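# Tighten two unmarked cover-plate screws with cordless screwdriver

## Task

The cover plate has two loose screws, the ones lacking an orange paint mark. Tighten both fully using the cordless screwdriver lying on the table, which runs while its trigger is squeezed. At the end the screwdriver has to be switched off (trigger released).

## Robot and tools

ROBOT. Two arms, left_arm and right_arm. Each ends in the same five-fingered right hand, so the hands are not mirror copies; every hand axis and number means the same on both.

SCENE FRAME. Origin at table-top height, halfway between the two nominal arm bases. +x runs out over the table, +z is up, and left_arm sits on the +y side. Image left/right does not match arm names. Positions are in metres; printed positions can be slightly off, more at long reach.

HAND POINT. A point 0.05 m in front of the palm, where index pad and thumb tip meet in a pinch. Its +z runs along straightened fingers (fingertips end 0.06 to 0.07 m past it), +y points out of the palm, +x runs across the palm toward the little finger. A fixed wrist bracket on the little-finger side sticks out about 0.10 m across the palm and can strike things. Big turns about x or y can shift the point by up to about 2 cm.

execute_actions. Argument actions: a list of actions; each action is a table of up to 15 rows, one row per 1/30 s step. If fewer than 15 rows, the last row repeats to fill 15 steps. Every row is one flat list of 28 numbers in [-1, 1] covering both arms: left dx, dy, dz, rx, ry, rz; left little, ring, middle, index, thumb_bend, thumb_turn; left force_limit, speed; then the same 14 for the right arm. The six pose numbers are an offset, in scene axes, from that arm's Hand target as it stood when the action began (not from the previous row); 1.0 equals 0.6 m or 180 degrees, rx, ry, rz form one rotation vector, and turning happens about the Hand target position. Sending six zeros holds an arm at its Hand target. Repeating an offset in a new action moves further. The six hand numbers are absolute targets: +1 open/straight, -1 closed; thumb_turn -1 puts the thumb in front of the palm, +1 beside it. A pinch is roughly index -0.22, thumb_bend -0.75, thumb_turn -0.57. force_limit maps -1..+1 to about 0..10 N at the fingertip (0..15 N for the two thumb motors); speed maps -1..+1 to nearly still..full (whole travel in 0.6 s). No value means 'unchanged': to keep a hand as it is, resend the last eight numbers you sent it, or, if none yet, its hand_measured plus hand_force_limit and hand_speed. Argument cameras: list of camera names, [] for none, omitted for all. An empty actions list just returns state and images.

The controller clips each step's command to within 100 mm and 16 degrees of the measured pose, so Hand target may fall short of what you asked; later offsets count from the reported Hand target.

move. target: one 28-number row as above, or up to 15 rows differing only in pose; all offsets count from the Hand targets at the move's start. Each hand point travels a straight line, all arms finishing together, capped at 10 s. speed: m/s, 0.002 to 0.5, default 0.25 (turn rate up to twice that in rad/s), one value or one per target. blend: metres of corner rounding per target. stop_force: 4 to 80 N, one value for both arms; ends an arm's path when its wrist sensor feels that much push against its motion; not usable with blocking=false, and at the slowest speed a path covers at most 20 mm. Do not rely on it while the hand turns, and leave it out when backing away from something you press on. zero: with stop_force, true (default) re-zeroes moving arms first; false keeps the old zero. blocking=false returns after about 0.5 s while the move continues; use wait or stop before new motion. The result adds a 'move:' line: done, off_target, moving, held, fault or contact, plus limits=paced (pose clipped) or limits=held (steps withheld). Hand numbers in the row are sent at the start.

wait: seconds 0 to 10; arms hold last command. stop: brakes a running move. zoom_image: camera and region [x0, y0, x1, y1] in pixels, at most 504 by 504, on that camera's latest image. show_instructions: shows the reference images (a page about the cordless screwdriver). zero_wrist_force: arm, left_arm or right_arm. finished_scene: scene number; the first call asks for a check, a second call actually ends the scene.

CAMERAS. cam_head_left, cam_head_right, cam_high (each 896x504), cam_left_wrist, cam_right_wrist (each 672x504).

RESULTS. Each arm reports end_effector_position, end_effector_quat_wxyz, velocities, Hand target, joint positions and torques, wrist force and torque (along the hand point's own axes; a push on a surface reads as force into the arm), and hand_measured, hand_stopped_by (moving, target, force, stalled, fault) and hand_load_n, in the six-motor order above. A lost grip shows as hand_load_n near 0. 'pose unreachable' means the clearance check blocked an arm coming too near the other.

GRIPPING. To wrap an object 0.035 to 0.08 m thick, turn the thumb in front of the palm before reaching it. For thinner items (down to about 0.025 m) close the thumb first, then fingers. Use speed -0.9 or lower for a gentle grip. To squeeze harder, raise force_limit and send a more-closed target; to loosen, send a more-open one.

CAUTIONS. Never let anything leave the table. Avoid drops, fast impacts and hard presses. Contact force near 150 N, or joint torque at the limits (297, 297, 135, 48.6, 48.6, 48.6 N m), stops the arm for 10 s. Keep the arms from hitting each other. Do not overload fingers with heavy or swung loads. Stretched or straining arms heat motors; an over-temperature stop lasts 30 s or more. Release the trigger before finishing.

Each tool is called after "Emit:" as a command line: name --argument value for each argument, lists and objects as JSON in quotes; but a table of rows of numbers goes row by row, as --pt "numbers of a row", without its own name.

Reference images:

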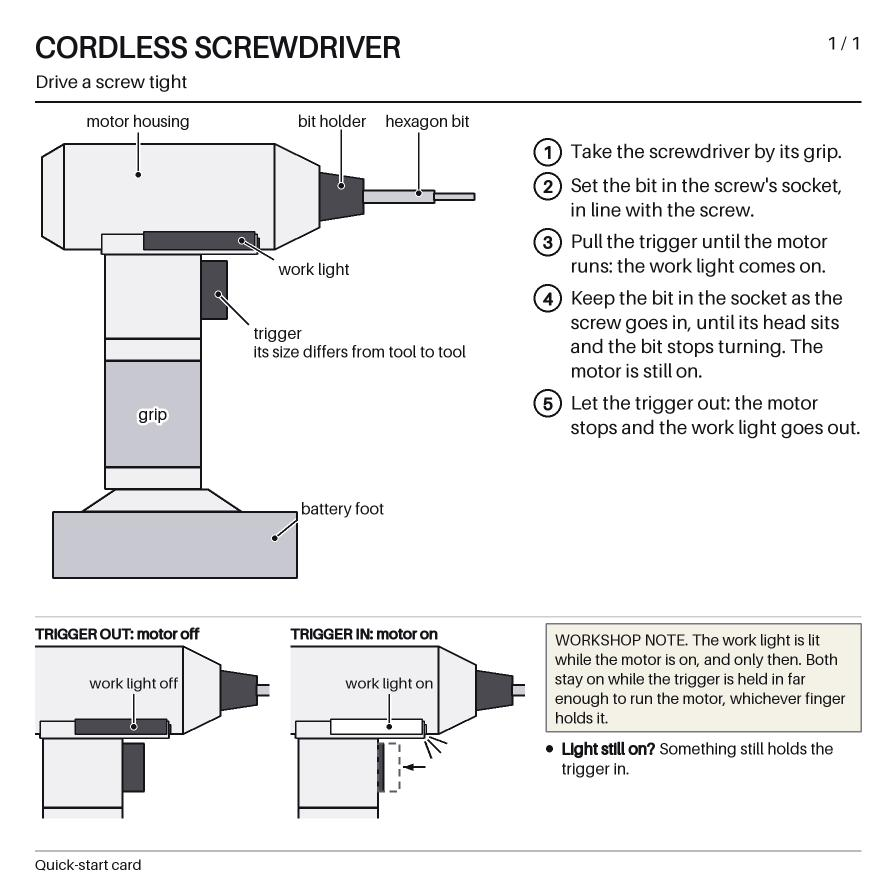

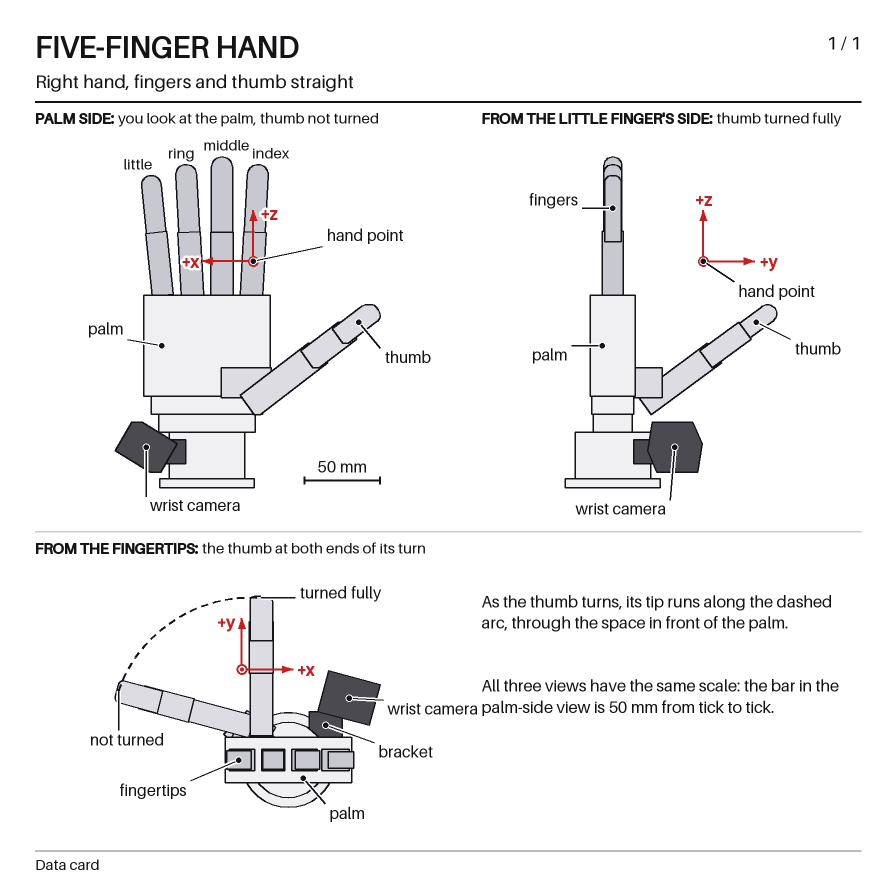

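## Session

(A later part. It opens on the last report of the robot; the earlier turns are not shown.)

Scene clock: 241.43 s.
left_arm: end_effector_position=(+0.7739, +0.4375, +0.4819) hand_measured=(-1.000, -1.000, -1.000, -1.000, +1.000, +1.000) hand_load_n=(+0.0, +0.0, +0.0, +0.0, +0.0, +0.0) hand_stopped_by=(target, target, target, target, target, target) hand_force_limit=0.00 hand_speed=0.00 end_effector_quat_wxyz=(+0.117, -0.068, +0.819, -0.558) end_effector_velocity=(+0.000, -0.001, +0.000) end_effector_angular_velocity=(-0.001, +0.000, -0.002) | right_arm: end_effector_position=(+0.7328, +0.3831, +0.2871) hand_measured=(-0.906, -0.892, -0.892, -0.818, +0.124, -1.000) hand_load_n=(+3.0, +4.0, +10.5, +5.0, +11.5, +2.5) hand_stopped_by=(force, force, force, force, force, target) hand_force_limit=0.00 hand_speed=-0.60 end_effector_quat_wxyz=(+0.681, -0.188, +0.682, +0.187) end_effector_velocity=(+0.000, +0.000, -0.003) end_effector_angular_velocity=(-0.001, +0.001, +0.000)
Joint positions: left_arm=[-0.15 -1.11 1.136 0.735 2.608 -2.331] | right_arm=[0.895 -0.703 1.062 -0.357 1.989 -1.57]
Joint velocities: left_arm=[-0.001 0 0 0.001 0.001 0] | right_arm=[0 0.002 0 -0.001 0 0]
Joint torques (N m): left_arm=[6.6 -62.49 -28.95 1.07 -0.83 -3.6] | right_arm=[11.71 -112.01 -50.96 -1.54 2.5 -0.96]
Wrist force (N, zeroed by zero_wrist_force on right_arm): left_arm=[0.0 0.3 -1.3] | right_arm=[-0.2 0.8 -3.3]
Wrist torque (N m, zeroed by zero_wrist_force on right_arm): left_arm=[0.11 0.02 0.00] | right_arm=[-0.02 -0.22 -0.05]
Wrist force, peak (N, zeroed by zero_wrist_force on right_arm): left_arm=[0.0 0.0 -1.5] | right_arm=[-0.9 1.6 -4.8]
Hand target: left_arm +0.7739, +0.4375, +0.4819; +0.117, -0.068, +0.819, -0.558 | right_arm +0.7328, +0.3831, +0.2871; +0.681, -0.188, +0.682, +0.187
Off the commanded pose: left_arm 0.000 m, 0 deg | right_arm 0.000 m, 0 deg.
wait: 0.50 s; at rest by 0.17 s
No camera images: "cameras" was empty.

Emit:
move --target '[0,0,0,0,0,0,-1,-1,-1,-1,1,1,0,0,0.0003,0.0002,-0.00025,0,0,0,-1,-1,-1,-1,-1,-1,0,-0.6]' --speed 0.002 --cameras '[]'

Emit:
wait --seconds 0.5 --cameras '[]'

Scene clock: 242.23 s.
left_arm: end_effector_position=(+0.7739, +0.4375, +0.4819) hand_measured=(-1.000, -1.000, -1.000, -1.000, +1.000, +1.000) hand_load_n=(+0.0, +0.0, +0.0, +0.0, +0.0, -0.5) hand_stopped_by=(target, target, target, target, target, target) hand_force_limit=0.00 hand_speed=0.00 end_effector_quat_wxyz=(+0.117, -0.068, +0.819, -0.558) end_effector_velocity=(+0.000, +0.000, +0.000) end_effector_angular_velocity=(+0.000, -0.001, +0.000) | right_arm: end_effector_position=(+0.7329, +0.3832, +0.2870) hand_measured=(-0.906, -0.892, -0.892, -0.818, +0.124, -1.000) hand_load_n=(+3.0, +4.5, +10.5, +5.0, +11.5, +2.5) hand_stopped_by=(force, force, force, force, force, target) hand_force_limit=0.00 hand_speed=-0.60 end_effector_quat_wxyz=(+0.681, -0.188, +0.682, +0.188) end_effector_velocity=(+0.000, +0.000, +0.000) end_effector_angular_velocity=(+0.000, +0.000, +0.000)
Joint positions: left_arm=[-0.15 -1.11 1.136 0.735 2.608 -2.331] | right_arm=[0.895 -0.703 1.061 -0.357 1.989 -1.57]
Joint velocities: left_arm=[0 0 0 -0.001 0 0] | right_arm=[0 -0.001 0 0.001 0 0]
Joint torques (N m): left_arm=[7.92 -62.8 -29.16 0.5 -0.7 -3.46] | right_arm=[-7.75 -111.69 -51.19 -1.2 -0.3 -0.98]
Wrist force (N, zeroed by zero_wrist_force on right_arm): left_arm=[-0.1 -0.3 -1.2] | right_arm=[-1.7 1.1 -5.1]
Wrist torque (N m, zeroed by zero_wrist_force on right_arm): left_arm=[0.02 0.03 -0.02] | right_arm=[0.02 -0.31 -0.13]
Wrist force, peak (N, zeroed by zero_wrist_force on right_arm): left_arm=[0.0 -0.1 -1.4] | right_arm=[-1.3 1.7 -5.6]
Hand target: left_arm +0.7739, +0.4375, +0.4819; +0.117, -0.068, +0.819, -0.558 | right_arm +0.7330, +0.3832, +0.2870; +0.681, -0.188, +0.682, +0.187
Off the commanded pose: left_arm 0.000 m, 0 deg | right_arm 0.000 m, 0 deg.
move: done
No camera images: "cameras" was empty.

Scene clock: 242.73 s.
left_arm: end_effector_position=(+0.7739, +0.4375, +0.4819) hand_measured=(-1.000, -1.000, -1.000, -1.000, +1.000, +1.000) hand_load_n=(+0.0, +0.0, +0.0, +0.0, +0.0, +0.0) hand_stopped_by=(target, target, target, target, target, target) hand_force_limit=0.00 hand_speed=0.00 end_effector_quat_wxyz=(+0.117, -0.068, +0.819, -0.558) end_effector_velocity=(+0.000, +0.000, -0.001) end_effector_angular_velocity=(+0.000, +0.002, +0.001) | right_arm: end_effector_position=(+0.7330, +0.3832, +0.2870) hand_measured=(-0.906, -0.892, -0.892, -0.818, +0.124, -1.000) hand_load_n=(+3.0, +4.5, +10.0, +5.0, +11.5, +2.5) hand_stopped_by=(force, force, force, force, force, target) hand_force_limit=0.00 hand_speed=-0.60 end_effector_quat_wxyz=(+0.681, -0.188, +0.682, +0.188) end_effector_velocity=(+0.000, +0.000, -0.002) end_effector_angular_velocity=(-0.001, +0.001, +0.000)
Joint positions: left_arm=[-0.15 -1.11 1.136 0.735 2.608 -2.331] | right_arm=[0.895 -0.703 1.061 -0.357 1.989 -1.57]
Joint velocities: left_arm=[0 0.001 0 0 -0.001 -0.001] | right_arm=[0 0.001 0 0 0 0]
Joint torques (N m): left_arm=[7.78 -61.82 -29.7 0.74 -0.85 -3.29] | right_arm=[-18.5 -113.52 -48.41 -1.45 -0.59 -1]
Wrist force (N, zeroed by zero_wrist_force on right_arm): left_arm=[-0.1 0.0 -1.3] | right_arm=[-1.5 1.0 -5.3]
Wrist torque (N m, zeroed by zero_wrist_force on right_arm): left_arm=[0.07 0.05 -0.02] | right_arm=[-0.01 -0.39 -0.11]
Wrist force, peak (N, zeroed by zero_wrist_force on right_arm): left_arm=[-0.2 0.3 -1.3] | right_arm=[-1.6 1.6 -5.4]
Hand target: left_arm +0.7739, +0.4375, +0.4819; +0.117, -0.068, +0.819, -0.558 | right_arm +0.7330, +0.3832, +0.2870; +0.681, -0.188, +0.682, +0.187
Off the commanded pose: left_arm 0.000 m, 0 deg | right_arm 0.000 m, 0 deg.
wait: 0.50 s; at rest by 0.17 s
No camera images: "cameras" was empty.

Emit:
wait --seconds 0.1 --cameras '["cam_high","cam_left_wrist"]'

Emit:
zoom_image --camera "cam_high" --region '[370, 130, 500, 290]'

Emit:
zoom_image --camera "cam_left_wrist" --region '[445, 260, 465, 280]'

Scene clock: 243.23 s.
left_arm: end_effector_position=(+0.7739, +0.4375, +0.4819) hand_measured=(-1.000, -1.000, -1.000, -1.000, +1.000, +1.000) hand_load_n=(+0.5, +0.0, +0.0, +0.0, +0.0, +0.0) hand_stopped_by=(target, target, target, target, target, target) hand_force_limit=0.00 hand_speed=0.00 end_effector_quat_wxyz=(+0.117, -0.068, +0.819, -0.558) end_effector_velocity=(+0.000, -0.001, +0.000) end_effector_angular_velocity=(+0.000, +0.000, -0.001) | right_arm: end_effector_position=(+0.7330, +0.3832, +0.2870) hand_measured=(-0.906, -0.892, -0.892, -0.818, +0.124, -1.000) hand_load_n=(+3.5, +4.0, +10.0, +5.0, +11.5, +2.0) hand_stopped_by=(force, force, force, force, force, target) hand_force_limit=0.00 hand_speed=-0.60 end_effector_quat_wxyz=(+0.681, -0.188, +0.682, +0.187) end_effector_velocity=(+0.000, +0.000, -0.002) end_effector_angular_velocity=(-0.001, +0.001, +0.000)
Joint positions: left_arm=[-0.15 -1.11 1.136 0.735 2.608 -2.331] | right_arm=[0.895 -0.703 1.061 -0.357 1.989 -1.57]
Joint velocities: left_arm=[-0.001 0 0 0 0 0] | right_arm=[0 0.001 0 0 0 0]
Joint torques (N m): left_arm=[5.82 -63.19 -29.94 1.09 -1.13 -3.64] | right_arm=[-19.61 -117.09 -45.38 -1.78 -0.11 -1.02]
Wrist force (N, zeroed by zero_wrist_force on right_arm): left_arm=[-0.1 0.1 -0.9] | right_arm=[-1.6 1.7 -5.5]
Wrist torque (N m, zeroed by zero_wrist_force on right_arm): left_arm=[0.06 0.02 -0.01] | right_arm=[0.01 -0.34 -0.13]
Wrist force, peak (N, zeroed by zero_wrist_force on right_arm): left_arm=[0.1 0.1 -1.5] | right_arm=[-2.0 1.7 -5.5]
Hand target: left_arm +0.7739, +0.4375, +0.4819; +0.117, -0.068, +0.819, -0.558 | right_arm +0.7330, +0.3832, +0.2870; +0.681, -0.188, +0.682, +0.187
Off the commanded pose: left_arm 0.000 m, 0 deg | right_arm 0.000 m, 0 deg.
wait: 0.10 s; at rest from the start
Images, in order (width x height): cam_high 896x504, cam_left_wrist 672x504.

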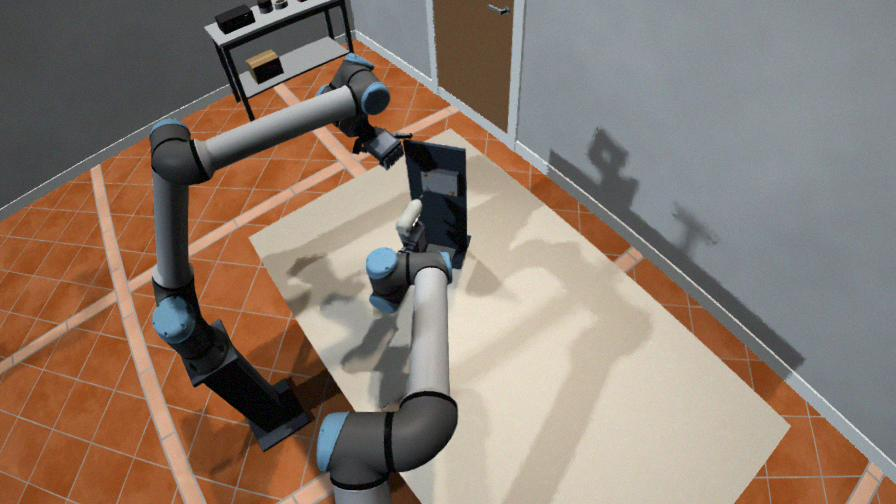

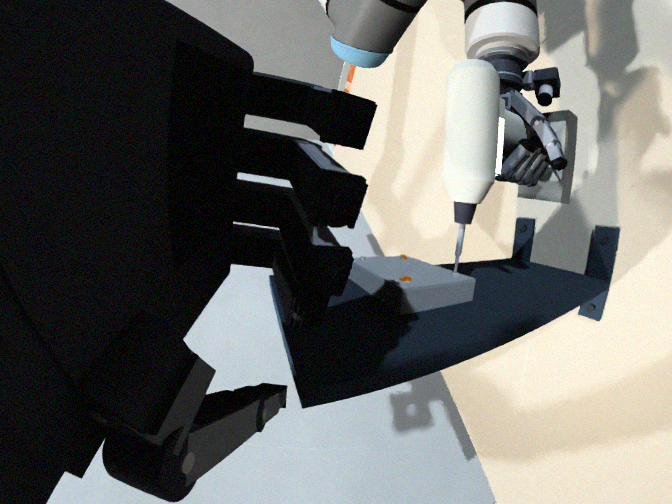

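Scaled by 3.150.

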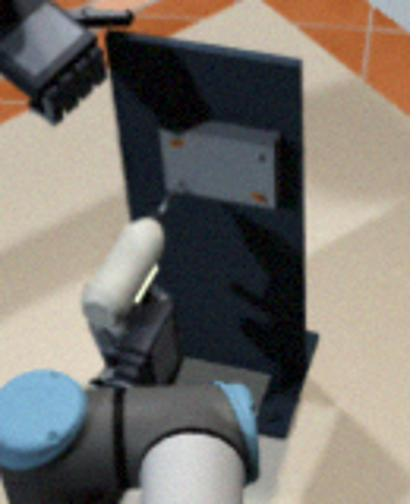

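Scaled by 25.200 from the camera's 672x504 image, which has a finer 960x720 frame.

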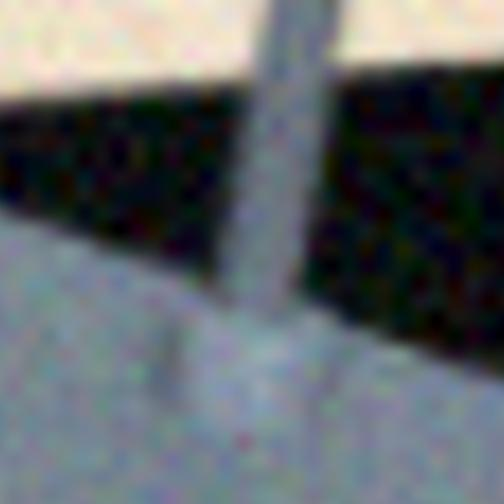

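Emit:
move --target '[0,0,0,0,0,0,-1,-1,-1,-1,1,1,0,0,-0.0049,-0.00315,0,0,0,0,-1,-1,-1,-0.4,-1,-1,0,-0.6]' --speed 0.01 --cameras '[]'

Emit:
move --target '[0.065,-0.149,0.022,0,0,0,-1,-1,-1,-1,1,1,0,0,0.0063,-0.0098,0,0,0,0,-1,-1,-1,-0.4,-1,-1,0,-0.6]' --speed 0.1 --cameras '["cam_left_wrist"]'

Emit:
zoom_image --camera "cam_left_wrist" --region '[535, 300, 575, 340]'

Scene clock: 244.70 s.
left_arm: end_effector_position=(+0.7739, +0.4375, +0.4819) hand_measured=(-1.000, -1.000, -1.000, -1.000, +1.000, +1.000) hand_load_n=(+0.0, +0.0, +0.0, +0.0, +0.0, -0.5) hand_stopped_by=(target, target, target, target, target, target) hand_force_limit=0.00 hand_speed=0.00 end_effector_quat_wxyz=(+0.117, -0.068, +0.819, -0.558) end_effector_velocity=(+0.000, +0.000, +0.001) end_effector_angular_velocity=(+0.000, -0.002, +0.000) | right_arm: end_effector_position=(+0.7301, +0.3813, +0.2870) hand_measured=(-0.906, -0.892, -0.892, -0.400, +0.124, -1.000) hand_load_n=(+1.5, +4.0, +11.0, -0.5, +11.0, +3.5) hand_stopped_by=(force, force, force, target, force, target) hand_force_limit=0.00 hand_speed=-0.60 end_effector_quat_wxyz=(+0.681, -0.188, +0.682, +0.187) end_effector_velocity=(+0.000, +0.000, +0.000) end_effector_angular_velocity=(+0.001, +0.000, +0.000)
Joint positions: left_arm=[-0.15 -1.11 1.136 0.735 2.608 -2.331] | right_arm=[0.896 -0.708 1.071 -0.362 1.99 -1.57]
Joint velocities: left_arm=[0 -0.001 0 -0.001 0 0] | right_arm=[0 0.001 0 -0.001 0 0]
Joint torques (N m): left_arm=[7.5 -65.45 -30.35 1.1 -1.02 -3.28] | right_arm=[13.23 -115.95 -52.75 -3.13 1.09 -0.92]
Wrist force (N, zeroed by zero_wrist_force on right_arm): left_arm=[0.3 -0.1 -1.1] | right_arm=[0.0 -0.1 -0.7]
Wrist torque (N m, zeroed by zero_wrist_force on right_arm): left_arm=[0.05 -0.03 0.01] | right_arm=[0.04 0.01 0.01]
Wrist force, peak (N, zeroed by zero_wrist_force on right_arm): left_arm=[0.1 0.1 -1.6] | right_arm=[-2.0 1.9 -5.7]
Hand target: left_arm +0.7739, +0.4375, +0.4819; +0.117, -0.068, +0.819, -0.558 | right_arm +0.7301, +0.3813, +0.2869; +0.681, -0.188, +0.682, +0.187
Off the commanded pose: left_arm 0.000 m, 0 deg | right_arm 0.000 m, 0 deg.
move: done
No camera images: "cameras" was empty.

Scene clock: 246.00 s.
left_arm: end_effector_position=(+0.8130, +0.3478, +0.4951) hand_measured=(-1.000, -1.000, -1.000, -1.000, +1.000, +1.000) hand_load_n=(+0.0, +0.0, +0.0, +0.0, +0.0, -0.5) hand_stopped_by=(target, target, target, target, target, target) hand_force_limit=0.00 hand_speed=0.00 end_effector_quat_wxyz=(+0.117, -0.068, +0.819, -0.558) end_effector_velocity=(-0.002, +0.003, -0.001) end_effector_angular_velocity=(+0.000, +0.002, +0.000) | right_arm: end_effector_position=(+0.7339, +0.3753, +0.2869) hand_measured=(-0.906, -0.892, -0.892, -0.400, +0.124, -1.000) hand_load_n=(+2.0, +3.5, +11.0, +0.0, +10.5, +4.0) hand_stopped_by=(force, force, force, target, force, target) hand_force_limit=0.00 hand_speed=-0.60 end_effector_quat_wxyz=(+0.681, -0.188, +0.682, +0.187) end_effector_velocity=(+0.000, +0.000, +0.001) end_effector_angular_velocity=(+0.001, +0.000, +0.000)
Joint positions: left_arm=[-0.255 -1.062 1.027 0.69 2.528 -2.457] | right_arm=[0.89 -0.715 1.084 -0.367 1.984 -1.57]
Joint velocities: left_arm=[0.003 -0.002 0.004 0.002 0.003 0.003] | right_arm=[0 0 0 0 0 0]
Joint torques (N m): left_arm=[11.65 -90.67 -26.92 5.05 2.42 4.82] | right_arm=[-4.87 -121.16 -49.94 -5.39 0.08 -0.38]
Wrist force (N, zeroed by zero_wrist_force on right_arm): left_arm=[-0.3 0.0 -1.1] | right_arm=[0.1 -0.2 -0.5]
Wrist torque (N m, zeroed by zero_wrist_force on right_arm): left_arm=[0.07 0.08 -0.04] | right_arm=[0.02 0.00 0.01]
Wrist force, peak (N, zeroed by zero_wrist_force on right_arm): left_arm=[0.3 0.6 -2.3] | right_arm=[0.2 -0.4 -1.1]
Hand target: left_arm +0.8129, +0.3479, +0.4952; +0.117, -0.068, +0.819, -0.558 | right_arm +0.7339, +0.3754, +0.2869; +0.681, -0.188, +0.682, +0.187
Off the commanded pose: left_arm 0.000 m, 0 deg | right_arm 0.000 m, 0 deg.
move: done
Images, in order (width x height): cam_left_wrist 672x504.

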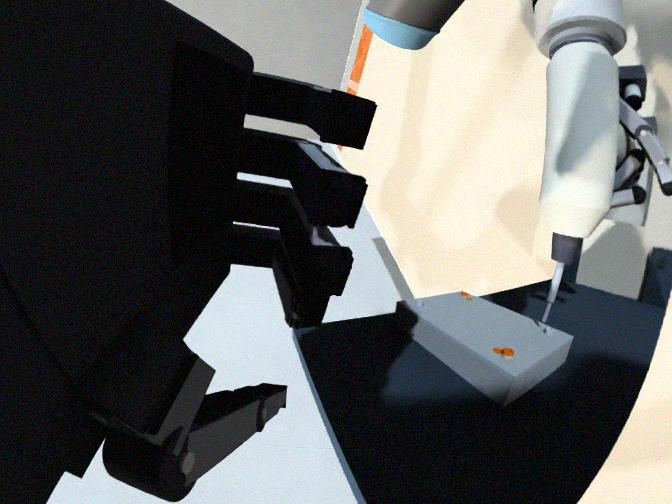

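Scaled by 12.600 from the camera's 672x504 image, which has a finer 960x720 frame.

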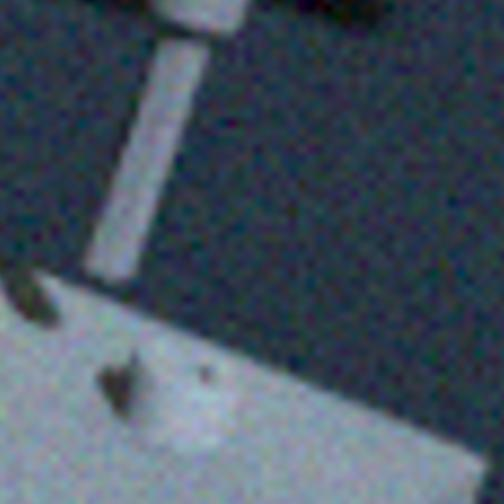

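Emit:
move --target '[0,0,0,0,0,0,-1,-1,-1,-1,1,1,0,0,0.0112,0.0072,0,0,0,0,-1,-1,-1,-0.4,-1,-1,0,-0.6]' --speed 0.004 --stop_force 4 --cameras '["cam_left_wrist"]'

Emit:
zoom_image --camera "cam_left_wrist" --region '[535, 300, 575, 340]'

Scene clock: 248.93 s.
left_arm: end_effector_position=(+0.8129, +0.3479, +0.4952) hand_measured=(-1.000, -1.000, -1.000, -1.000, +1.000, +1.000) hand_load_n=(+0.0, +0.0, +0.0, +0.0, +0.0, +0.0) hand_stopped_by=(target, target, target, target, target, target) hand_force_limit=0.00 hand_speed=0.00 end_effector_quat_wxyz=(+0.117, -0.068, +0.819, -0.558) end_effector_velocity=(+0.000, -0.001, +0.000) end_effector_angular_velocity=(+0.000, +0.002, -0.001) | right_arm: end_effector_position=(+0.7397, +0.3791, +0.2869) hand_measured=(-0.906, -0.892, -0.892, -0.400, +0.124, -1.000) hand_load_n=(+2.0, +4.0, +11.0, +0.0, +11.0, +3.5) hand_stopped_by=(force, force, force, target, force, target) hand_force_limit=0.00 hand_speed=-0.60 end_effector_quat_wxyz=(+0.681, -0.188, +0.682, +0.187) end_effector_velocity=(+0.000, +0.000, -0.002) end_effector_angular_velocity=(-0.001, +0.001, +0.000)
Joint positions: left_arm=[-0.255 -1.063 1.027 0.69 2.528 -2.457] | right_arm=[0.887 -0.704 1.064 -0.358 1.981 -1.57]
Joint velocities: left_arm=[-0.001 0 0 0 0 -0.001] | right_arm=[0 0.001 0 0 0 0]
Joint torques (N m): left_arm=[7.74 -93.11 -33.31 2.89 2.69 4.01] | right_arm=[2.23 -131.78 -42.2 -6.57 0.97 0.62]
Wrist force (N, zeroed by zero_wrist_force on right_arm): left_arm=[0.2 0.0 -0.8] | right_arm=[0.6 -0.5 -3.2]
Wrist torque (N m, zeroed by zero_wrist_force on right_arm): left_arm=[0.06 -0.02 0.00] | right_arm=[0.09 -0.03 0.02]
Wrist force, peak (N, zeroed by zero_wrist_force on right_arm): left_arm=[0.1 -0.1 -1.6] | right_arm=[1.6 -1.1 -9.5]
Hand target: left_arm +0.8129, +0.3479, +0.4952; +0.117, -0.068, +0.819, -0.558 | right_arm +0.7397, +0.3792, +0.2869; +0.681, -0.188, +0.682, +0.187
Off the commanded pose: left_arm 0.000 m, 0 deg | right_arm 0.001 m, 0 deg.
move: contact (right_arm)
Images, in order (width x height): cam_left_wrist 672x504.

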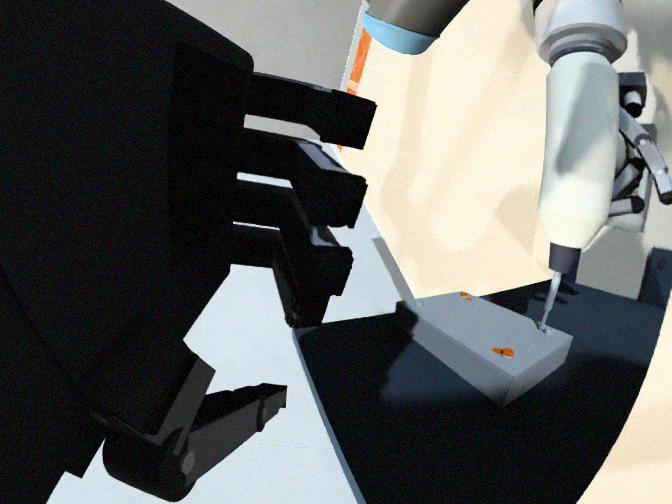

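Scaled by 12.600 from the camera's 672x504 image, which has a finer 960x720 frame.

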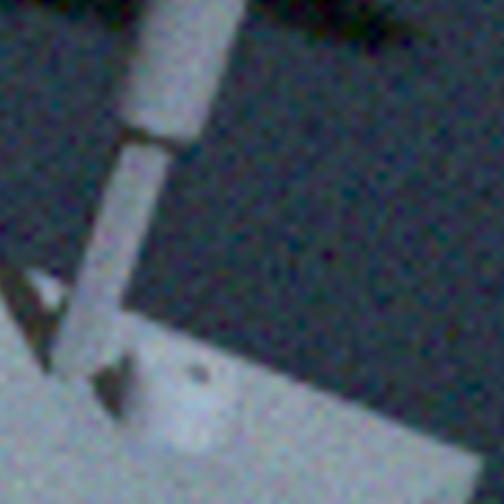

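Emit:
move --target '[0,0,0,0,0,0,-1,-1,-1,-1,1,1,0,0,-0.00196,-0.00126,0.0003,0,0,0,-1,-1,-1,-0.4,-1,-1,0,-0.6]' --speed 0.01 --cameras '[]'

Emit:
move --target '[0,0,0,0,0,0,-1,-1,-1,-1,1,1,0,0,-0.0045,0.007,0,0,0,0,-1,-1,-1,-0.4,-1,-1,0,-0.6]' --speed 0.003 --stop_force 4 --cameras '["cam_left_wrist"]'

Emit:
zoom_image --camera "cam_left_wrist" --region '[535, 300, 575, 340]'

Scene clock: 249.87 s.
left_arm: end_effector_position=(+0.8129, +0.3479, +0.4952) hand_measured=(-1.000, -1.000, -1.000, -1.000, +1.000, +1.000) hand_load_n=(+0.0, +0.0, +0.0, +0.0, +0.0, +0.0) hand_stopped_by=(target, target, target, target, target, target) hand_force_limit=0.00 hand_speed=0.00 end_effector_quat_wxyz=(+0.117, -0.068, +0.819, -0.558) end_effector_velocity=(+0.000, -0.001, +0.000) end_effector_angular_velocity=(+0.000, -0.001, -0.001) | right_arm: end_effector_position=(+0.7385, +0.3784, +0.2871) hand_measured=(-0.906, -0.892, -0.892, -0.400, +0.124, -1.000) hand_load_n=(+1.5, +3.5, +11.0, +0.0, +10.5, +4.0) hand_stopped_by=(force, force, force, target, force, target) hand_force_limit=0.00 hand_speed=-0.60 end_effector_quat_wxyz=(+0.681, -0.188, +0.682, +0.187) end_effector_velocity=(+0.000, +0.000, +0.000) end_effector_angular_velocity=(+0.001, -0.001, +0.000)
Joint positions: left_arm=[-0.255 -1.063 1.027 0.69 2.528 -2.457] | right_arm=[0.888 -0.707 1.068 -0.36 1.982 -1.57]
Joint velocities: left_arm=[-0.001 0 0 0 0 0.001] | right_arm=[0 0 0 -0.001 0 0]
Joint torques (N m): left_arm=[7.64 -90.92 -37.98 2.4 3.1 3.75] | right_arm=[13.76 -124.76 -44.61 -6.05 2.03 0.64]
Wrist force (N, zeroed by zero_wrist_force on right_arm): left_arm=[0.4 -0.2 -1.1] | right_arm=[0.3 -0.1 -0.7]
Wrist torque (N m, zeroed by zero_wrist_force on right_arm): left_arm=[0.05 -0.03 0.00] | right_arm=[0.05 -0.03 0.02]
Wrist force, peak (N, zeroed by zero_wrist_force on right_arm): left_arm=[-0.3 -0.2 -1.4] | right_arm=[0.6 -0.3 -3.3]
Hand target: left_arm +0.8129, +0.3479, +0.4952; +0.117, -0.068, +0.819, -0.558 | right_arm +0.7385, +0.3784, +0.2871; +0.681, -0.188, +0.682, +0.187
Off the commanded pose: left_arm 0.000 m, 0 deg | right_arm 0.000 m, 0 deg.
move: done
No camera images: "cameras" was empty.

Scene clock: 252.10 s.
left_arm: end_effector_position=(+0.8129, +0.3479, +0.4952) hand_measured=(-1.000, -1.000, -1.000, -1.000, +1.000, +1.000) hand_load_n=(+0.0, +0.0, +0.0, +0.0, +0.0, -0.5) hand_stopped_by=(target, target, target, target, target, target) hand_force_limit=0.00 hand_speed=0.00 end_effector_quat_wxyz=(+0.117, -0.068, +0.819, -0.558) end_effector_velocity=(+0.000, +0.001, +0.000) end_effector_angular_velocity=(+0.000, -0.001, +0.001) | right_arm: end_effector_position=(+0.7358, +0.3826, +0.2871) hand_measured=(-0.906, -0.892, -0.892, -0.400, +0.124, -1.000) hand_load_n=(+0.5, +3.0, +11.5, +0.0, +9.5, +4.0) hand_stopped_by=(force, force, force, target, force, target) hand_force_limit=0.00 hand_speed=-0.60 end_effector_quat_wxyz=(+0.681, -0.188, +0.682, +0.187) end_effector_velocity=(+0.000, +0.000, +0.001) end_effector_angular_velocity=(+0.000, +0.000, +0.001)
Joint positions: left_arm=[-0.255 -1.063 1.027 0.69 2.528 -2.457] | right_arm=[0.892 -0.702 1.059 -0.356 1.987 -1.57]
Joint velocities: left_arm=[0.001 0 0 0 0 0.001] | right_arm=[0 -0.001 0 0 0 0]
Joint torques (N m): left_arm=[9.08 -92.73 -42.27 1.22 2.21 4.45] | right_arm=[9.91 -120.31 -45.65 -3.28 -0.89 -0.18]
Wrist force (N, zeroed by zero_wrist_force on right_arm): left_arm=[-0.3 0.1 -1.4] | right_arm=[0.9 -3.3 -2.4]
Wrist torque (N m, zeroed by zero_wrist_force on right_arm): left_arm=[0.11 0.08 -0.03] | right_arm=[0.34 0.02 0.17]
Wrist force, peak (N, zeroed by zero_wrist_force on right_arm): left_arm=[0.4 0.2 -1.7] | right_arm=[0.9 -3.5 -2.6]
Hand target: left_arm +0.8129, +0.3479, +0.4952; +0.117, -0.068, +0.819, -0.558 | right_arm +0.7358, +0.3826, +0.2871; +0.681, -0.188, +0.682, +0.187
Off the commanded pose: left_arm 0.000 m, 0 deg | right_arm 0.000 m, 0 deg.
move: done
Images, in order (width x height): cam_left_wrist 672x504.

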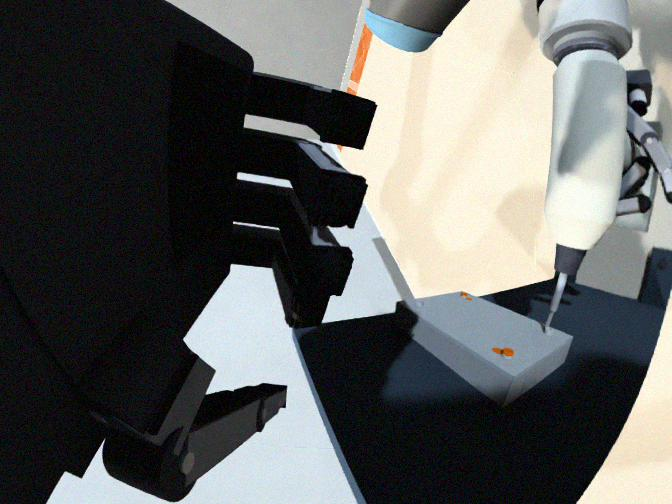

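Scaled by 12.600 from the camera's 672x504 image, which has a finer 960x720 frame.

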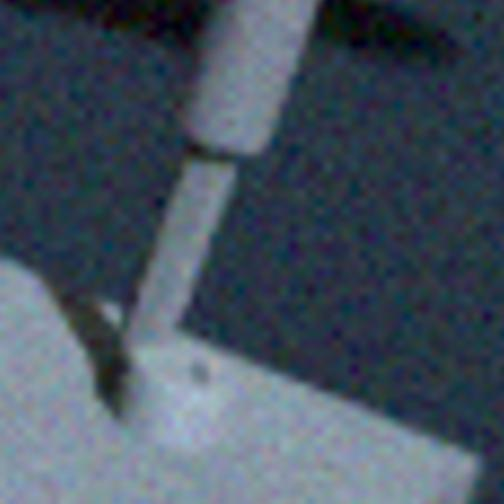

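Emit:
move --target '[0,0,0,0,0,0,-1,-1,-1,-1,1,1,0,0,-0.0068,-0.00422,0,0,0,0,-1,-1,-1,-0.4,-1,-1,0,-0.6]' --speed 0.01 --cameras '[]'

Emit:
move --target '[0,0,0,0,0,0,-1,-1,-1,-1,1,1,0,0,-0.0108,0.0168,0,0,0,0,-1,-1,-1,-0.4,-1,-1,0,-0.6]' --speed 0.02 --cameras '["cam_left_wrist"]'

Emit:
zoom_image --camera "cam_left_wrist" --region '[535, 300, 575, 340]'

Scene clock: 253.40 s.
left_arm: end_effector_position=(+0.8129, +0.3479, +0.4952) hand_measured=(-1.000, -1.000, -1.000, -1.000, +1.000, +1.000) hand_load_n=(+0.0, +0.0, +0.0, +0.0, +0.0, +0.0) hand_stopped_by=(target, target, target, target, target, target) hand_force_limit=0.00 hand_speed=0.00 end_effector_quat_wxyz=(+0.117, -0.068, +0.819, -0.558) end_effector_velocity=(+0.000, +0.000, +0.000) end_effector_angular_velocity=(+0.001, -0.001, +0.000) | right_arm: end_effector_position=(+0.7316, +0.3800, +0.2871) hand_measured=(-0.906, -0.892, -0.892, -0.400, +0.124, -1.000) hand_load_n=(+0.0, +2.5, +11.5, +0.0, +9.5, +4.5) hand_stopped_by=(force, force, force, target, force, target) hand_force_limit=0.00 hand_speed=-0.60 end_effector_quat_wxyz=(+0.681, -0.188, +0.682, +0.188) end_effector_velocity=(+0.000, +0.000, +0.002) end_effector_angular_velocity=(+0.002, -0.001, +0.000)
Joint positions: left_arm=[-0.255 -1.063 1.027 0.69 2.528 -2.457] | right_arm=[0.894 -0.709 1.073 -0.362 1.988 -1.57]
Joint velocities: left_arm=[0 0 0 0 -0.001 0.001] | right_arm=[0 -0.001 -0.001 -0.001 0 0]
Joint torques (N m): left_arm=[6.56 -91.07 -45.13 0.78 2.36 3.96] | right_arm=[8.79 -115.36 -53.15 -4.02 1.48 -0.78]
Wrist force (N, zeroed by zero_wrist_force on right_arm): left_arm=[0.3 0.0 -1.1] | right_arm=[-0.2 0.0 -0.3]
Wrist torque (N m, zeroed by zero_wrist_force on right_arm): left_arm=[0.08 -0.02 0.01] | right_arm=[0.03 0.04 -0.01]
Wrist force, peak (N, zeroed by zero_wrist_force on right_arm): left_arm=[-0.6 -0.2 -1.6] | right_arm=[1.0 -3.4 -2.7]
Hand target: left_arm +0.8129, +0.3479, +0.4952; +0.117, -0.068, +0.819, -0.558 | right_arm +0.7317, +0.3801, +0.2871; +0.681, -0.188, +0.682, +0.187
Off the commanded pose: left_arm 0.000 m, 0 deg | right_arm 0.000 m, 0 deg.
move: done
No camera images: "cameras" was empty.

Scene clock: 254.27 s.
left_arm: end_effector_position=(+0.8129, +0.3479, +0.4952) hand_measured=(-1.000, -1.000, -1.000, -1.000, +1.000, +1.000) hand_load_n=(+0.0, +0.0, +0.0, -0.5, +0.0, -0.5) hand_stopped_by=(target, target, target, target, target, target) hand_force_limit=0.00 hand_speed=0.00 end_effector_quat_wxyz=(+0.117, -0.068, +0.819, -0.558) end_effector_velocity=(+0.000, +0.000, +0.000) end_effector_angular_velocity=(+0.000, +0.001, +0.000) | right_arm: end_effector_position=(+0.7251, +0.3903, +0.2871) hand_measured=(-0.906, -0.892, -0.892, -0.400, +0.124, -1.000) hand_load_n=(+0.0, +2.5, +11.5, +0.0, +9.5, +4.5) hand_stopped_by=(force, force, force, target, force, target) hand_force_limit=0.00 hand_speed=-0.60 end_effector_quat_wxyz=(+0.681, -0.188, +0.682, +0.187) end_effector_velocity=(+0.000, +0.000, -0.003) end_effector_angular_velocity=(-0.003, +0.002, +0.000)
Joint positions: left_arm=[-0.255 -1.063 1.027 0.69 2.528 -2.457] | right_arm=[0.905 -0.698 1.051 -0.352 2 -1.57]
Joint velocities: left_arm=[0 0 0 0 0 -0.001] | right_arm=[0 0.001 0.002 0.001 0 0]
Joint torques (N m): left_arm=[8.68 -92.54 -47.16 0.22 1.83 4.01] | right_arm=[-11.76 -131.26 -40.51 -4.18 -0.26 -1.1]
Wrist force (N, zeroed by zero_wrist_force on right_arm): left_arm=[-0.1 0.2 -1.3] | right_arm=[-0.2 -0.4 -0.9]
Wrist torque (N m, zeroed by zero_wrist_force on right_arm): left_arm=[0.13 0.05 -0.02] | right_arm=[0.01 0.06 -0.02]
Wrist force, peak (N, zeroed by zero_wrist_force on right_arm): left_arm=[0.1 0.1 -1.6] | right_arm=[-0.3 0.0 -1.2]
Hand target: left_arm +0.8129, +0.3479, +0.4952; +0.117, -0.068, +0.819, -0.558 | right_arm +0.7252, +0.3901, +0.2871; +0.681, -0.188, +0.682, +0.187
Off the commanded pose: left_arm 0.000 m, 0 deg | right_arm 0.000 m, 0 deg.
move: done
Images, in order (width x height): cam_left_wrist 672x504.

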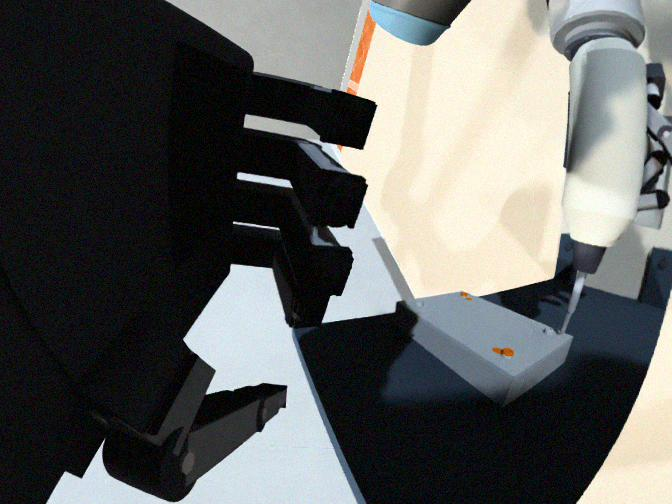

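Scaled by 12.600 from the camera's 672x504 image, which has a finer 960x720 frame.

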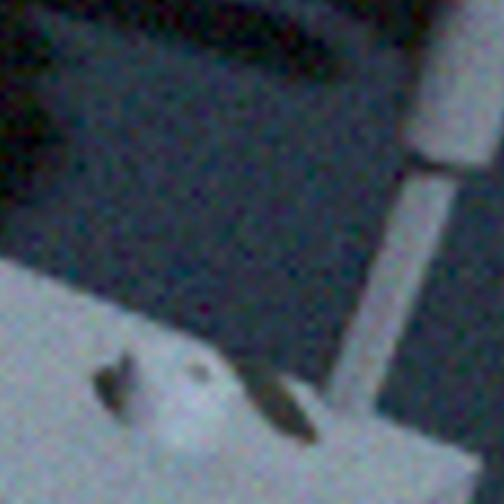

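Emit:
move --target '[0,0,0,0,0,0,-1,-1,-1,-1,1,1,0,0,0.0073,0.0047,0,0,0,0,-1,-1,-1,-0.4,-1,-1,0,-0.6]' --speed 0.005 --stop_force 5 --cameras '[]'

Emit:
move --target '[0,0,0,0,0,0,-1,-1,-1,-1,1,1,0,0,0.0065,-0.0101,0,0,0,0,-1,-1,-1,-0.4,-1,-1,0,-0.6]' --speed 0.003 --stop_force 4 --cameras '["cam_left_wrist"]'

Emit:
zoom_image --camera "cam_left_wrist" --region '[535, 300, 575, 340]'

Scene clock: 256.23 s.
left_arm: end_effector_position=(+0.8129, +0.3479, +0.4952) hand_measured=(-1.000, -1.000, -1.000, -1.000, +1.000, +1.000) hand_load_n=(+0.0, +0.0, +0.0, +0.0, +0.0, +0.0) hand_stopped_by=(target, target, target, target, target, target) hand_force_limit=0.00 hand_speed=0.00 end_effector_quat_wxyz=(+0.117, -0.068, +0.819, -0.558) end_effector_velocity=(+0.000, +0.000, +0.000) end_effector_angular_velocity=(+0.000, +0.001, +0.000) | right_arm: end_effector_position=(+0.7287, +0.3923, +0.2871) hand_measured=(-0.906, -0.892, -0.892, -0.400, +0.124, -1.000) hand_load_n=(+0.0, +3.0, +11.0, +0.0, +10.0, +4.0) hand_stopped_by=(force, force, force, target, force, target) hand_force_limit=0.00 hand_speed=-0.60 end_effector_quat_wxyz=(+0.681, -0.188, +0.682, +0.187) end_effector_velocity=(+0.000, +0.000, +0.000) end_effector_angular_velocity=(+0.000, +0.000, +0.000)
Joint positions: left_arm=[-0.255 -1.063 1.027 0.69 2.528 -2.457] | right_arm=[0.904 -0.692 1.04 -0.347 1.998 -1.57]
Joint velocities: left_arm=[0 0 0 0.001 -0.001 0] | right_arm=[0 0 0 0 0 0]
Joint torques (N m): left_arm=[6.09 -90.01 -52.23 -0.95 1.7 3.51] | right_arm=[6.43 -133 -41.15 -6.09 1.27 -0.83]
Wrist force (N, zeroed by zero_wrist_force on right_arm): left_arm=[0.3 -0.1 -1.4] | right_arm=[-0.1 -0.7 -0.8]
Wrist torque (N m, zeroed by zero_wrist_force on right_arm): left_arm=[0.07 -0.01 0.00] | right_arm=[-0.04 0.04 -0.03]
Wrist force, peak (N, zeroed by zero_wrist_force on right_arm): left_arm=[-0.4 -0.3 -1.7] | right_arm=[2.8 -1.1 -9.1]
Hand target: left_arm +0.8129, +0.3479, +0.4952; +0.117, -0.068, +0.819, -0.558 | right_arm +0.7286, +0.3923, +0.2871; +0.681, -0.188, +0.682, +0.187
Off the commanded pose: left_arm 0.000 m, 0 deg | right_arm 0.001 m, 0 deg.
move: contact (right_arm)
No camera images: "cameras" was empty.

Scene clock: 259.23 s.
left_arm: end_effector_position=(+0.8129, +0.3479, +0.4952) hand_measured=(-1.000, -1.000, -1.000, -1.000, +1.000, +1.000) hand_load_n=(+0.0, +0.0, +0.0, +0.0, +0.0, +0.0) hand_stopped_by=(target, target, target, target, target, target) hand_force_limit=0.00 hand_speed=0.00 end_effector_quat_wxyz=(+0.117, -0.068, +0.819, -0.558) end_effector_velocity=(+0.000, +0.000, +0.000) end_effector_angular_velocity=(+0.000, +0.000, +0.000) | right_arm: end_effector_position=(+0.7325, +0.3862, +0.2871) hand_measured=(-0.906, -0.892, -0.892, -0.400, +0.124, -1.000) hand_load_n=(+0.0, +3.0, +12.0, +0.0, +9.0, +4.0) hand_stopped_by=(force, force, force, target, force, target) hand_force_limit=0.00 hand_speed=-0.60 end_effector_quat_wxyz=(+0.681, -0.188, +0.682, +0.187) end_effector_velocity=(+0.000, +0.000, -0.001) end_effector_angular_velocity=(-0.001, +0.000, +0.000)
Joint positions: left_arm=[-0.255 -1.063 1.027 0.69 2.528 -2.457] | right_arm=[0.897 -0.699 1.053 -0.353 1.991 -1.57]
Joint velocities: left_arm=[0 0 0 0 0 -0.001] | right_arm=[0 0.001 0 0 0 0]
Joint torques (N m): left_arm=[6.12 -91.58 -50.54 -1.53 0.63 4.03] | right_arm=[-16.47 -126.31 -51.19 -5.74 2.04 0.76]
Wrist force (N, zeroed by zero_wrist_force on right_arm): left_arm=[-0.2 0.3 -1.2] | right_arm=[1.0 3.3 -4.0]
Wrist torque (N m, zeroed by zero_wrist_force on right_arm): left_arm=[0.13 0.06 -0.02] | right_arm=[-0.14 0.02 -0.12]
Wrist force, peak (N, zeroed by zero_wrist_force on right_arm): left_arm=[-0.4 -0.1 -1.7] | right_arm=[1.2 3.1 -4.4]
Hand target: left_arm +0.8129, +0.3479, +0.4952; +0.117, -0.068, +0.819, -0.558 | right_arm +0.7325, +0.3863, +0.2871; +0.681, -0.188, +0.682, +0.187
Off the commanded pose: left_arm 0.000 m, 0 deg | right_arm 0.000 m, 0 deg.
move: done
Images, in order (width x height): cam_left_wrist 672x504.

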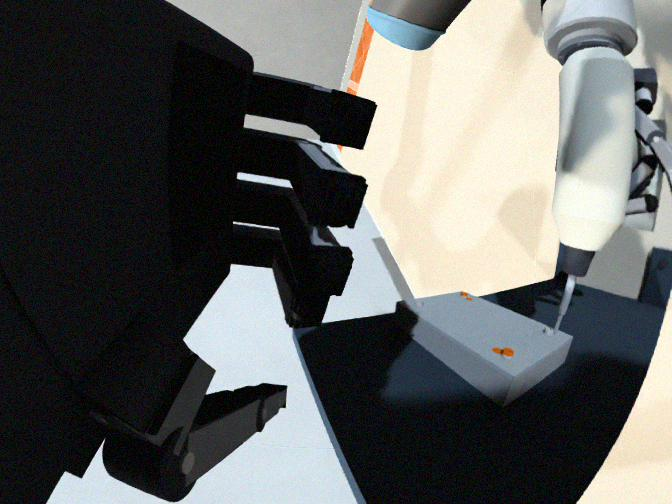

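Scaled by 12.600 from the camera's 672x504 image, which has a finer 960x720 frame.

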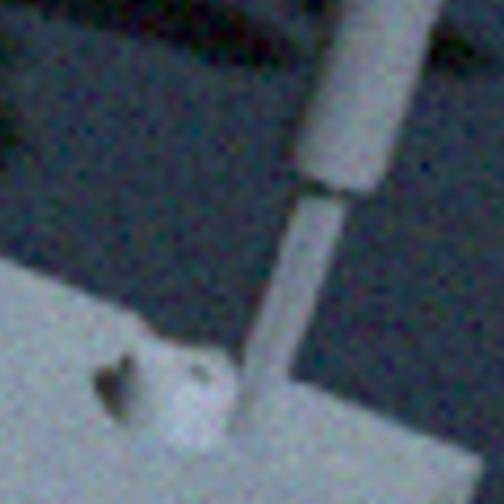

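Emit:
move --pt "0 0 0 0 0 0 -1 -1 -1 -1 1 1 0 0 -0.00135 0.0021 0 0 0 0 -1 -1 -1 -0.4 -1 -1 0 -0.6" --pt "0 0 0 0 0 0 -1 -1 -1 -1 1 1 0 0 -0.00135 0.0021 -0.0108 0 0 0 -1 -1 -1 -0.4 -1 -1 0 -0.6" --pt "0 0 0 0 0 0 -1 -1 -1 -1 1 1 0 0 0.0022 -0.0034 -0.0108 0 0 0 -1 -1 -1 -0.4 -1 -1 0 -0.6" --speed 0.01 --cameras '[]'

Emit:
move --target '[0,0,0,0,0,0,-1,-1,-1,-1,1,1,0,0,0,0,0.014,0,0,0,-1,-1,-1,-0.4,-1,-1,0,-0.6]' --speed 0.003 --stop_force 4 --cameras '["cam_left_wrist"]'

Emit:
zoom_image --camera "cam_left_wrist" --region '[535, 300, 575, 340]'

Scene clock: 262.77 s.
left_arm: end_effector_position=(+0.8129, +0.3479, +0.4952) hand_measured=(-1.000, -1.000, -1.000, -1.000, +1.000, +1.000) hand_load_n=(+0.0, +0.0, +0.0, +0.0, +0.0, -0.5) hand_stopped_by=(target, target, target, target, target, target) hand_force_limit=0.00 hand_speed=0.00 end_effector_quat_wxyz=(+0.117, -0.068, +0.819, -0.558) end_effector_velocity=(+0.000, +0.000, +0.000) end_effector_angular_velocity=(+0.001, -0.001, +0.000) | right_arm: end_effector_position=(+0.7339, +0.3842, +0.2806) hand_measured=(-0.906, -0.892, -0.892, -0.400, +0.124, -1.000) hand_load_n=(+0.0, +2.5, +11.5, +0.0, +9.5, +3.5) hand_stopped_by=(force, force, force, target, force, target) hand_force_limit=0.00 hand_speed=-0.60 end_effector_quat_wxyz=(+0.681, -0.188, +0.682, +0.187) end_effector_velocity=(+0.000, +0.000, +0.000) end_effector_angular_velocity=(+0.001, +0.000, -0.001)
Joint positions: left_arm=[-0.255 -1.063 1.027 0.69 2.528 -2.457] | right_arm=[0.895 -0.697 1.061 -0.363 1.989 -1.57]
Joint velocities: left_arm=[0 -0.001 0 0 -0.001 0.001] | right_arm=[0 0 0 -0.001 0.001 0]
Joint torques (N m): left_arm=[3.45 -89.6 -49.31 -0.81 1.13 3.56] | right_arm=[-3.68 -120.88 -49.58 -5.4 -0.13 0.94]
Wrist force (N, zeroed by zero_wrist_force on right_arm): left_arm=[0.0 -0.4 -1.0] | right_arm=[-0.2 -0.2 -0.7]
Wrist torque (N m, zeroed by zero_wrist_force on right_arm): left_arm=[0.01 0.02 -0.03] | right_arm=[0.02 0.05 -0.02]
Wrist force, peak (N, zeroed by zero_wrist_force on right_arm): left_arm=[0.4 -0.3 -1.7] | right_arm=[2.5 1.6 -8.4]
Hand target: left_arm +0.8129, +0.3479, +0.4952; +0.117, -0.068, +0.819, -0.558 | right_arm +0.7338, +0.3842, +0.2806; +0.681, -0.188, +0.682, +0.187
Off the commanded pose: left_arm 0.000 m, 0 deg | right_arm 0.000 m, 0 deg.
move: done
No camera images: "cameras" was empty.

Scene clock: 265.63 s.
left_arm: end_effector_position=(+0.8129, +0.3479, +0.4952) hand_measured=(-1.000, -1.000, -1.000, -1.000, +1.000, +1.000) hand_load_n=(+0.0, +0.0, +0.0, +0.0, +0.0, +0.0) hand_stopped_by=(target, target, target, target, target, target) hand_force_limit=0.00 hand_speed=0.00 end_effector_quat_wxyz=(+0.117, -0.068, +0.819, -0.558) end_effector_velocity=(+0.000, +0.001, +0.001) end_effector_angular_velocity=(+0.000, -0.002, +0.002) | right_arm: end_effector_position=(+0.7338, +0.3842, +0.2874) hand_measured=(-0.906, -0.892, -0.892, -0.400, +0.124, -1.000) hand_load_n=(+0.0, +2.0, +11.5, +0.0, +9.5, +4.0) hand_stopped_by=(force, force, force, target, force, target) hand_force_limit=0.00 hand_speed=-0.60 end_effector_quat_wxyz=(+0.681, -0.188, +0.682, +0.187) end_effector_velocity=(+0.000, +0.000, -0.002) end_effector_angular_velocity=(-0.001, +0.001, +0.000)
Joint positions: left_arm=[-0.255 -1.063 1.027 0.69 2.528 -2.457] | right_arm=[0.895 -0.701 1.057 -0.354 1.989 -1.57]
Joint velocities: left_arm=[0.001 -0.001 0 -0.001 -0.001 0] | right_arm=[0 0.001 0 0 0 0]
Joint torques (N m): left_arm=[4.42 -90.23 -48.31 -0.85 0.29 3.4] | right_arm=[8.55 -120.21 -47.78 -8.5 1.22 0.37]
Wrist force (N, zeroed by zero_wrist_force on right_arm): left_arm=[-0.1 0.1 -0.9] | right_arm=[4.0 -0.5 -9.0]
Wrist torque (N m, zeroed by zero_wrist_force on right_arm): left_arm=[0.08 0.04 -0.02] | right_arm=[0.33 0.07 0.12]
Wrist force, peak (N, zeroed by zero_wrist_force on right_arm): left_arm=[-0.1 0.1 -1.7] | right_arm=[4.8 -0.8 -9.0]
Hand target: left_arm +0.8129, +0.3479, +0.4952; +0.117, -0.068, +0.819, -0.558 | right_arm +0.7338, +0.3842, +0.2873; +0.681, -0.188, +0.682, +0.187
Off the commanded pose: left_arm 0.000 m, 0 deg | right_arm 0.002 m, 0 deg.
move: contact (right_arm)
Images, in order (width x height): cam_left_wrist 672x504.

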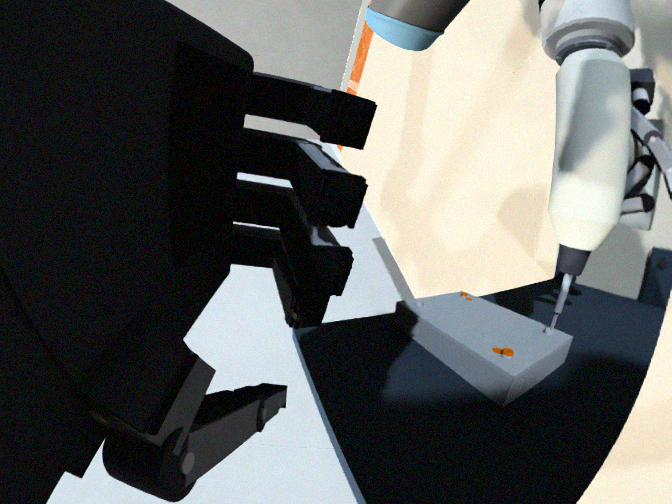

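Scaled by 12.600 from the camera's 672x504 image, which has a finer 960x720 frame.

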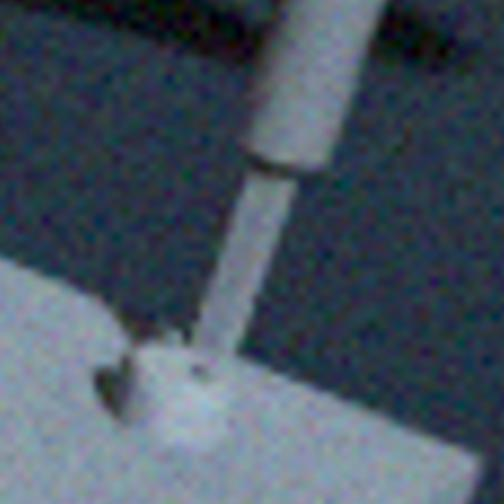

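Emit:
move --pt "0 0 0 0 0 0 -1 -1 -1 -1 1 1 0 0 -0.007 -0.0045 -0.0015 0 0 0 -1 -1 -1 -0.4 -1 -1 0 -0.6" --pt "0 0 0 0 0 0 -1 -1 -1 -1 1 1 0 0 -0.007 -0.0045 0.0073 0 0 0 -1 -1 -1 -0.4 -1 -1 0 -0.6" --speed 0.01 --cameras '["cam_left_wrist"]'

Emit:
zoom_image --camera "cam_left_wrist" --region '[535, 300, 575, 340]'

Scene clock: 267.03 s.
left_arm: end_effector_position=(+0.8129, +0.3479, +0.4952) hand_measured=(-1.000, -1.000, -1.000, -1.000, +1.000, +1.000) hand_load_n=(+0.0, +0.5, +0.5, +0.0, +0.0, +0.0) hand_stopped_by=(target, target, target, target, target, target) hand_force_limit=0.00 hand_speed=0.00 end_effector_quat_wxyz=(+0.117, -0.068, +0.819, -0.558) end_effector_velocity=(+0.000, +0.000, +0.000) end_effector_angular_velocity=(+0.000, +0.002, +0.000) | right_arm: end_effector_position=(+0.7296, +0.3815, +0.2918) hand_measured=(-0.906, -0.892, -0.892, -0.400, +0.124, -1.000) hand_load_n=(+0.0, +2.0, +11.5, +0.0, +9.0, +4.0) hand_stopped_by=(force, force, force, target, force, target) hand_force_limit=0.00 hand_speed=-0.60 end_effector_quat_wxyz=(+0.681, -0.188, +0.682, +0.187) end_effector_velocity=(+0.000, +0.000, +0.001) end_effector_angular_velocity=(+0.001, -0.001, +0.000)
Joint positions: left_arm=[-0.255 -1.063 1.027 0.69 2.528 -2.457] | right_arm=[0.897 -0.711 1.068 -0.355 1.991 -1.57]
Joint velocities: left_arm=[0 0 0 0.001 0 -0.001] | right_arm=[0 -0.001 0 -0.001 0 0]
Joint torques (N m): left_arm=[-0.34 -88.89 -48.83 -0.31 1.32 3.49] | right_arm=[1.67 -120.9 -48.75 -3.3 0.15 0.23]
Wrist force (N, zeroed by zero_wrist_force on right_arm): left_arm=[0.0 0.0 -1.6] | right_arm=[0.1 0.0 -0.7]
Wrist torque (N m, zeroed by zero_wrist_force on right_arm): left_arm=[0.10 0.05 -0.02] | right_arm=[0.05 0.00 0.01]
Wrist force, peak (N, zeroed by zero_wrist_force on right_arm): left_arm=[-0.3 -0.2 -1.6] | right_arm=[4.5 -0.7 -9.4]
Hand target: left_arm +0.8129, +0.3479, +0.4952; +0.117, -0.068, +0.819, -0.558 | right_arm +0.7296, +0.3815, +0.2917; +0.681, -0.188, +0.682, +0.187
Off the commanded pose: left_arm 0.000 m, 0 deg | right_arm 0.000 m, 0 deg.
move: done
Images, in order (width x height): cam_left_wrist 672x504.

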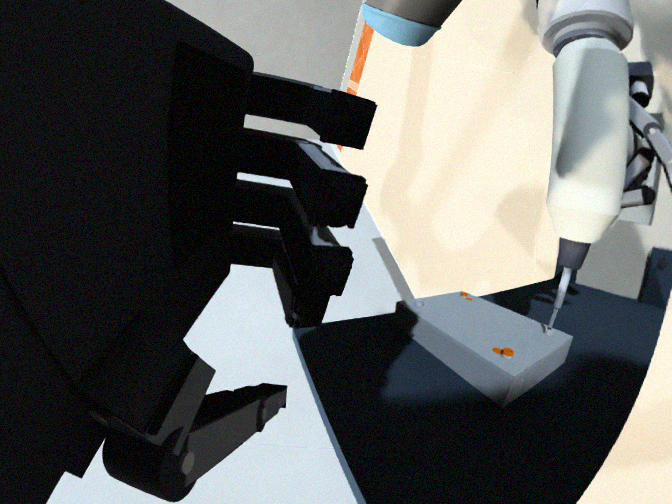

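Scaled by 12.600 from the camera's 672x504 image, which has a finer 960x720 frame.

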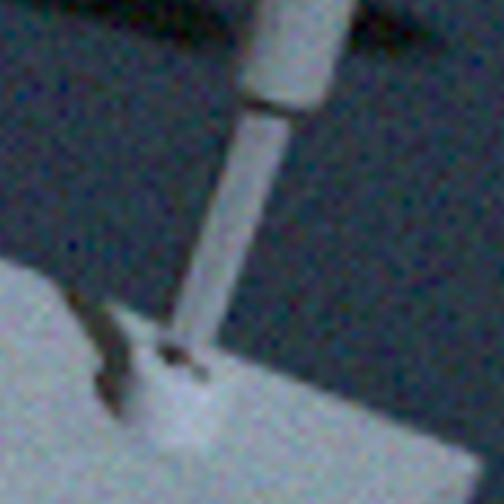

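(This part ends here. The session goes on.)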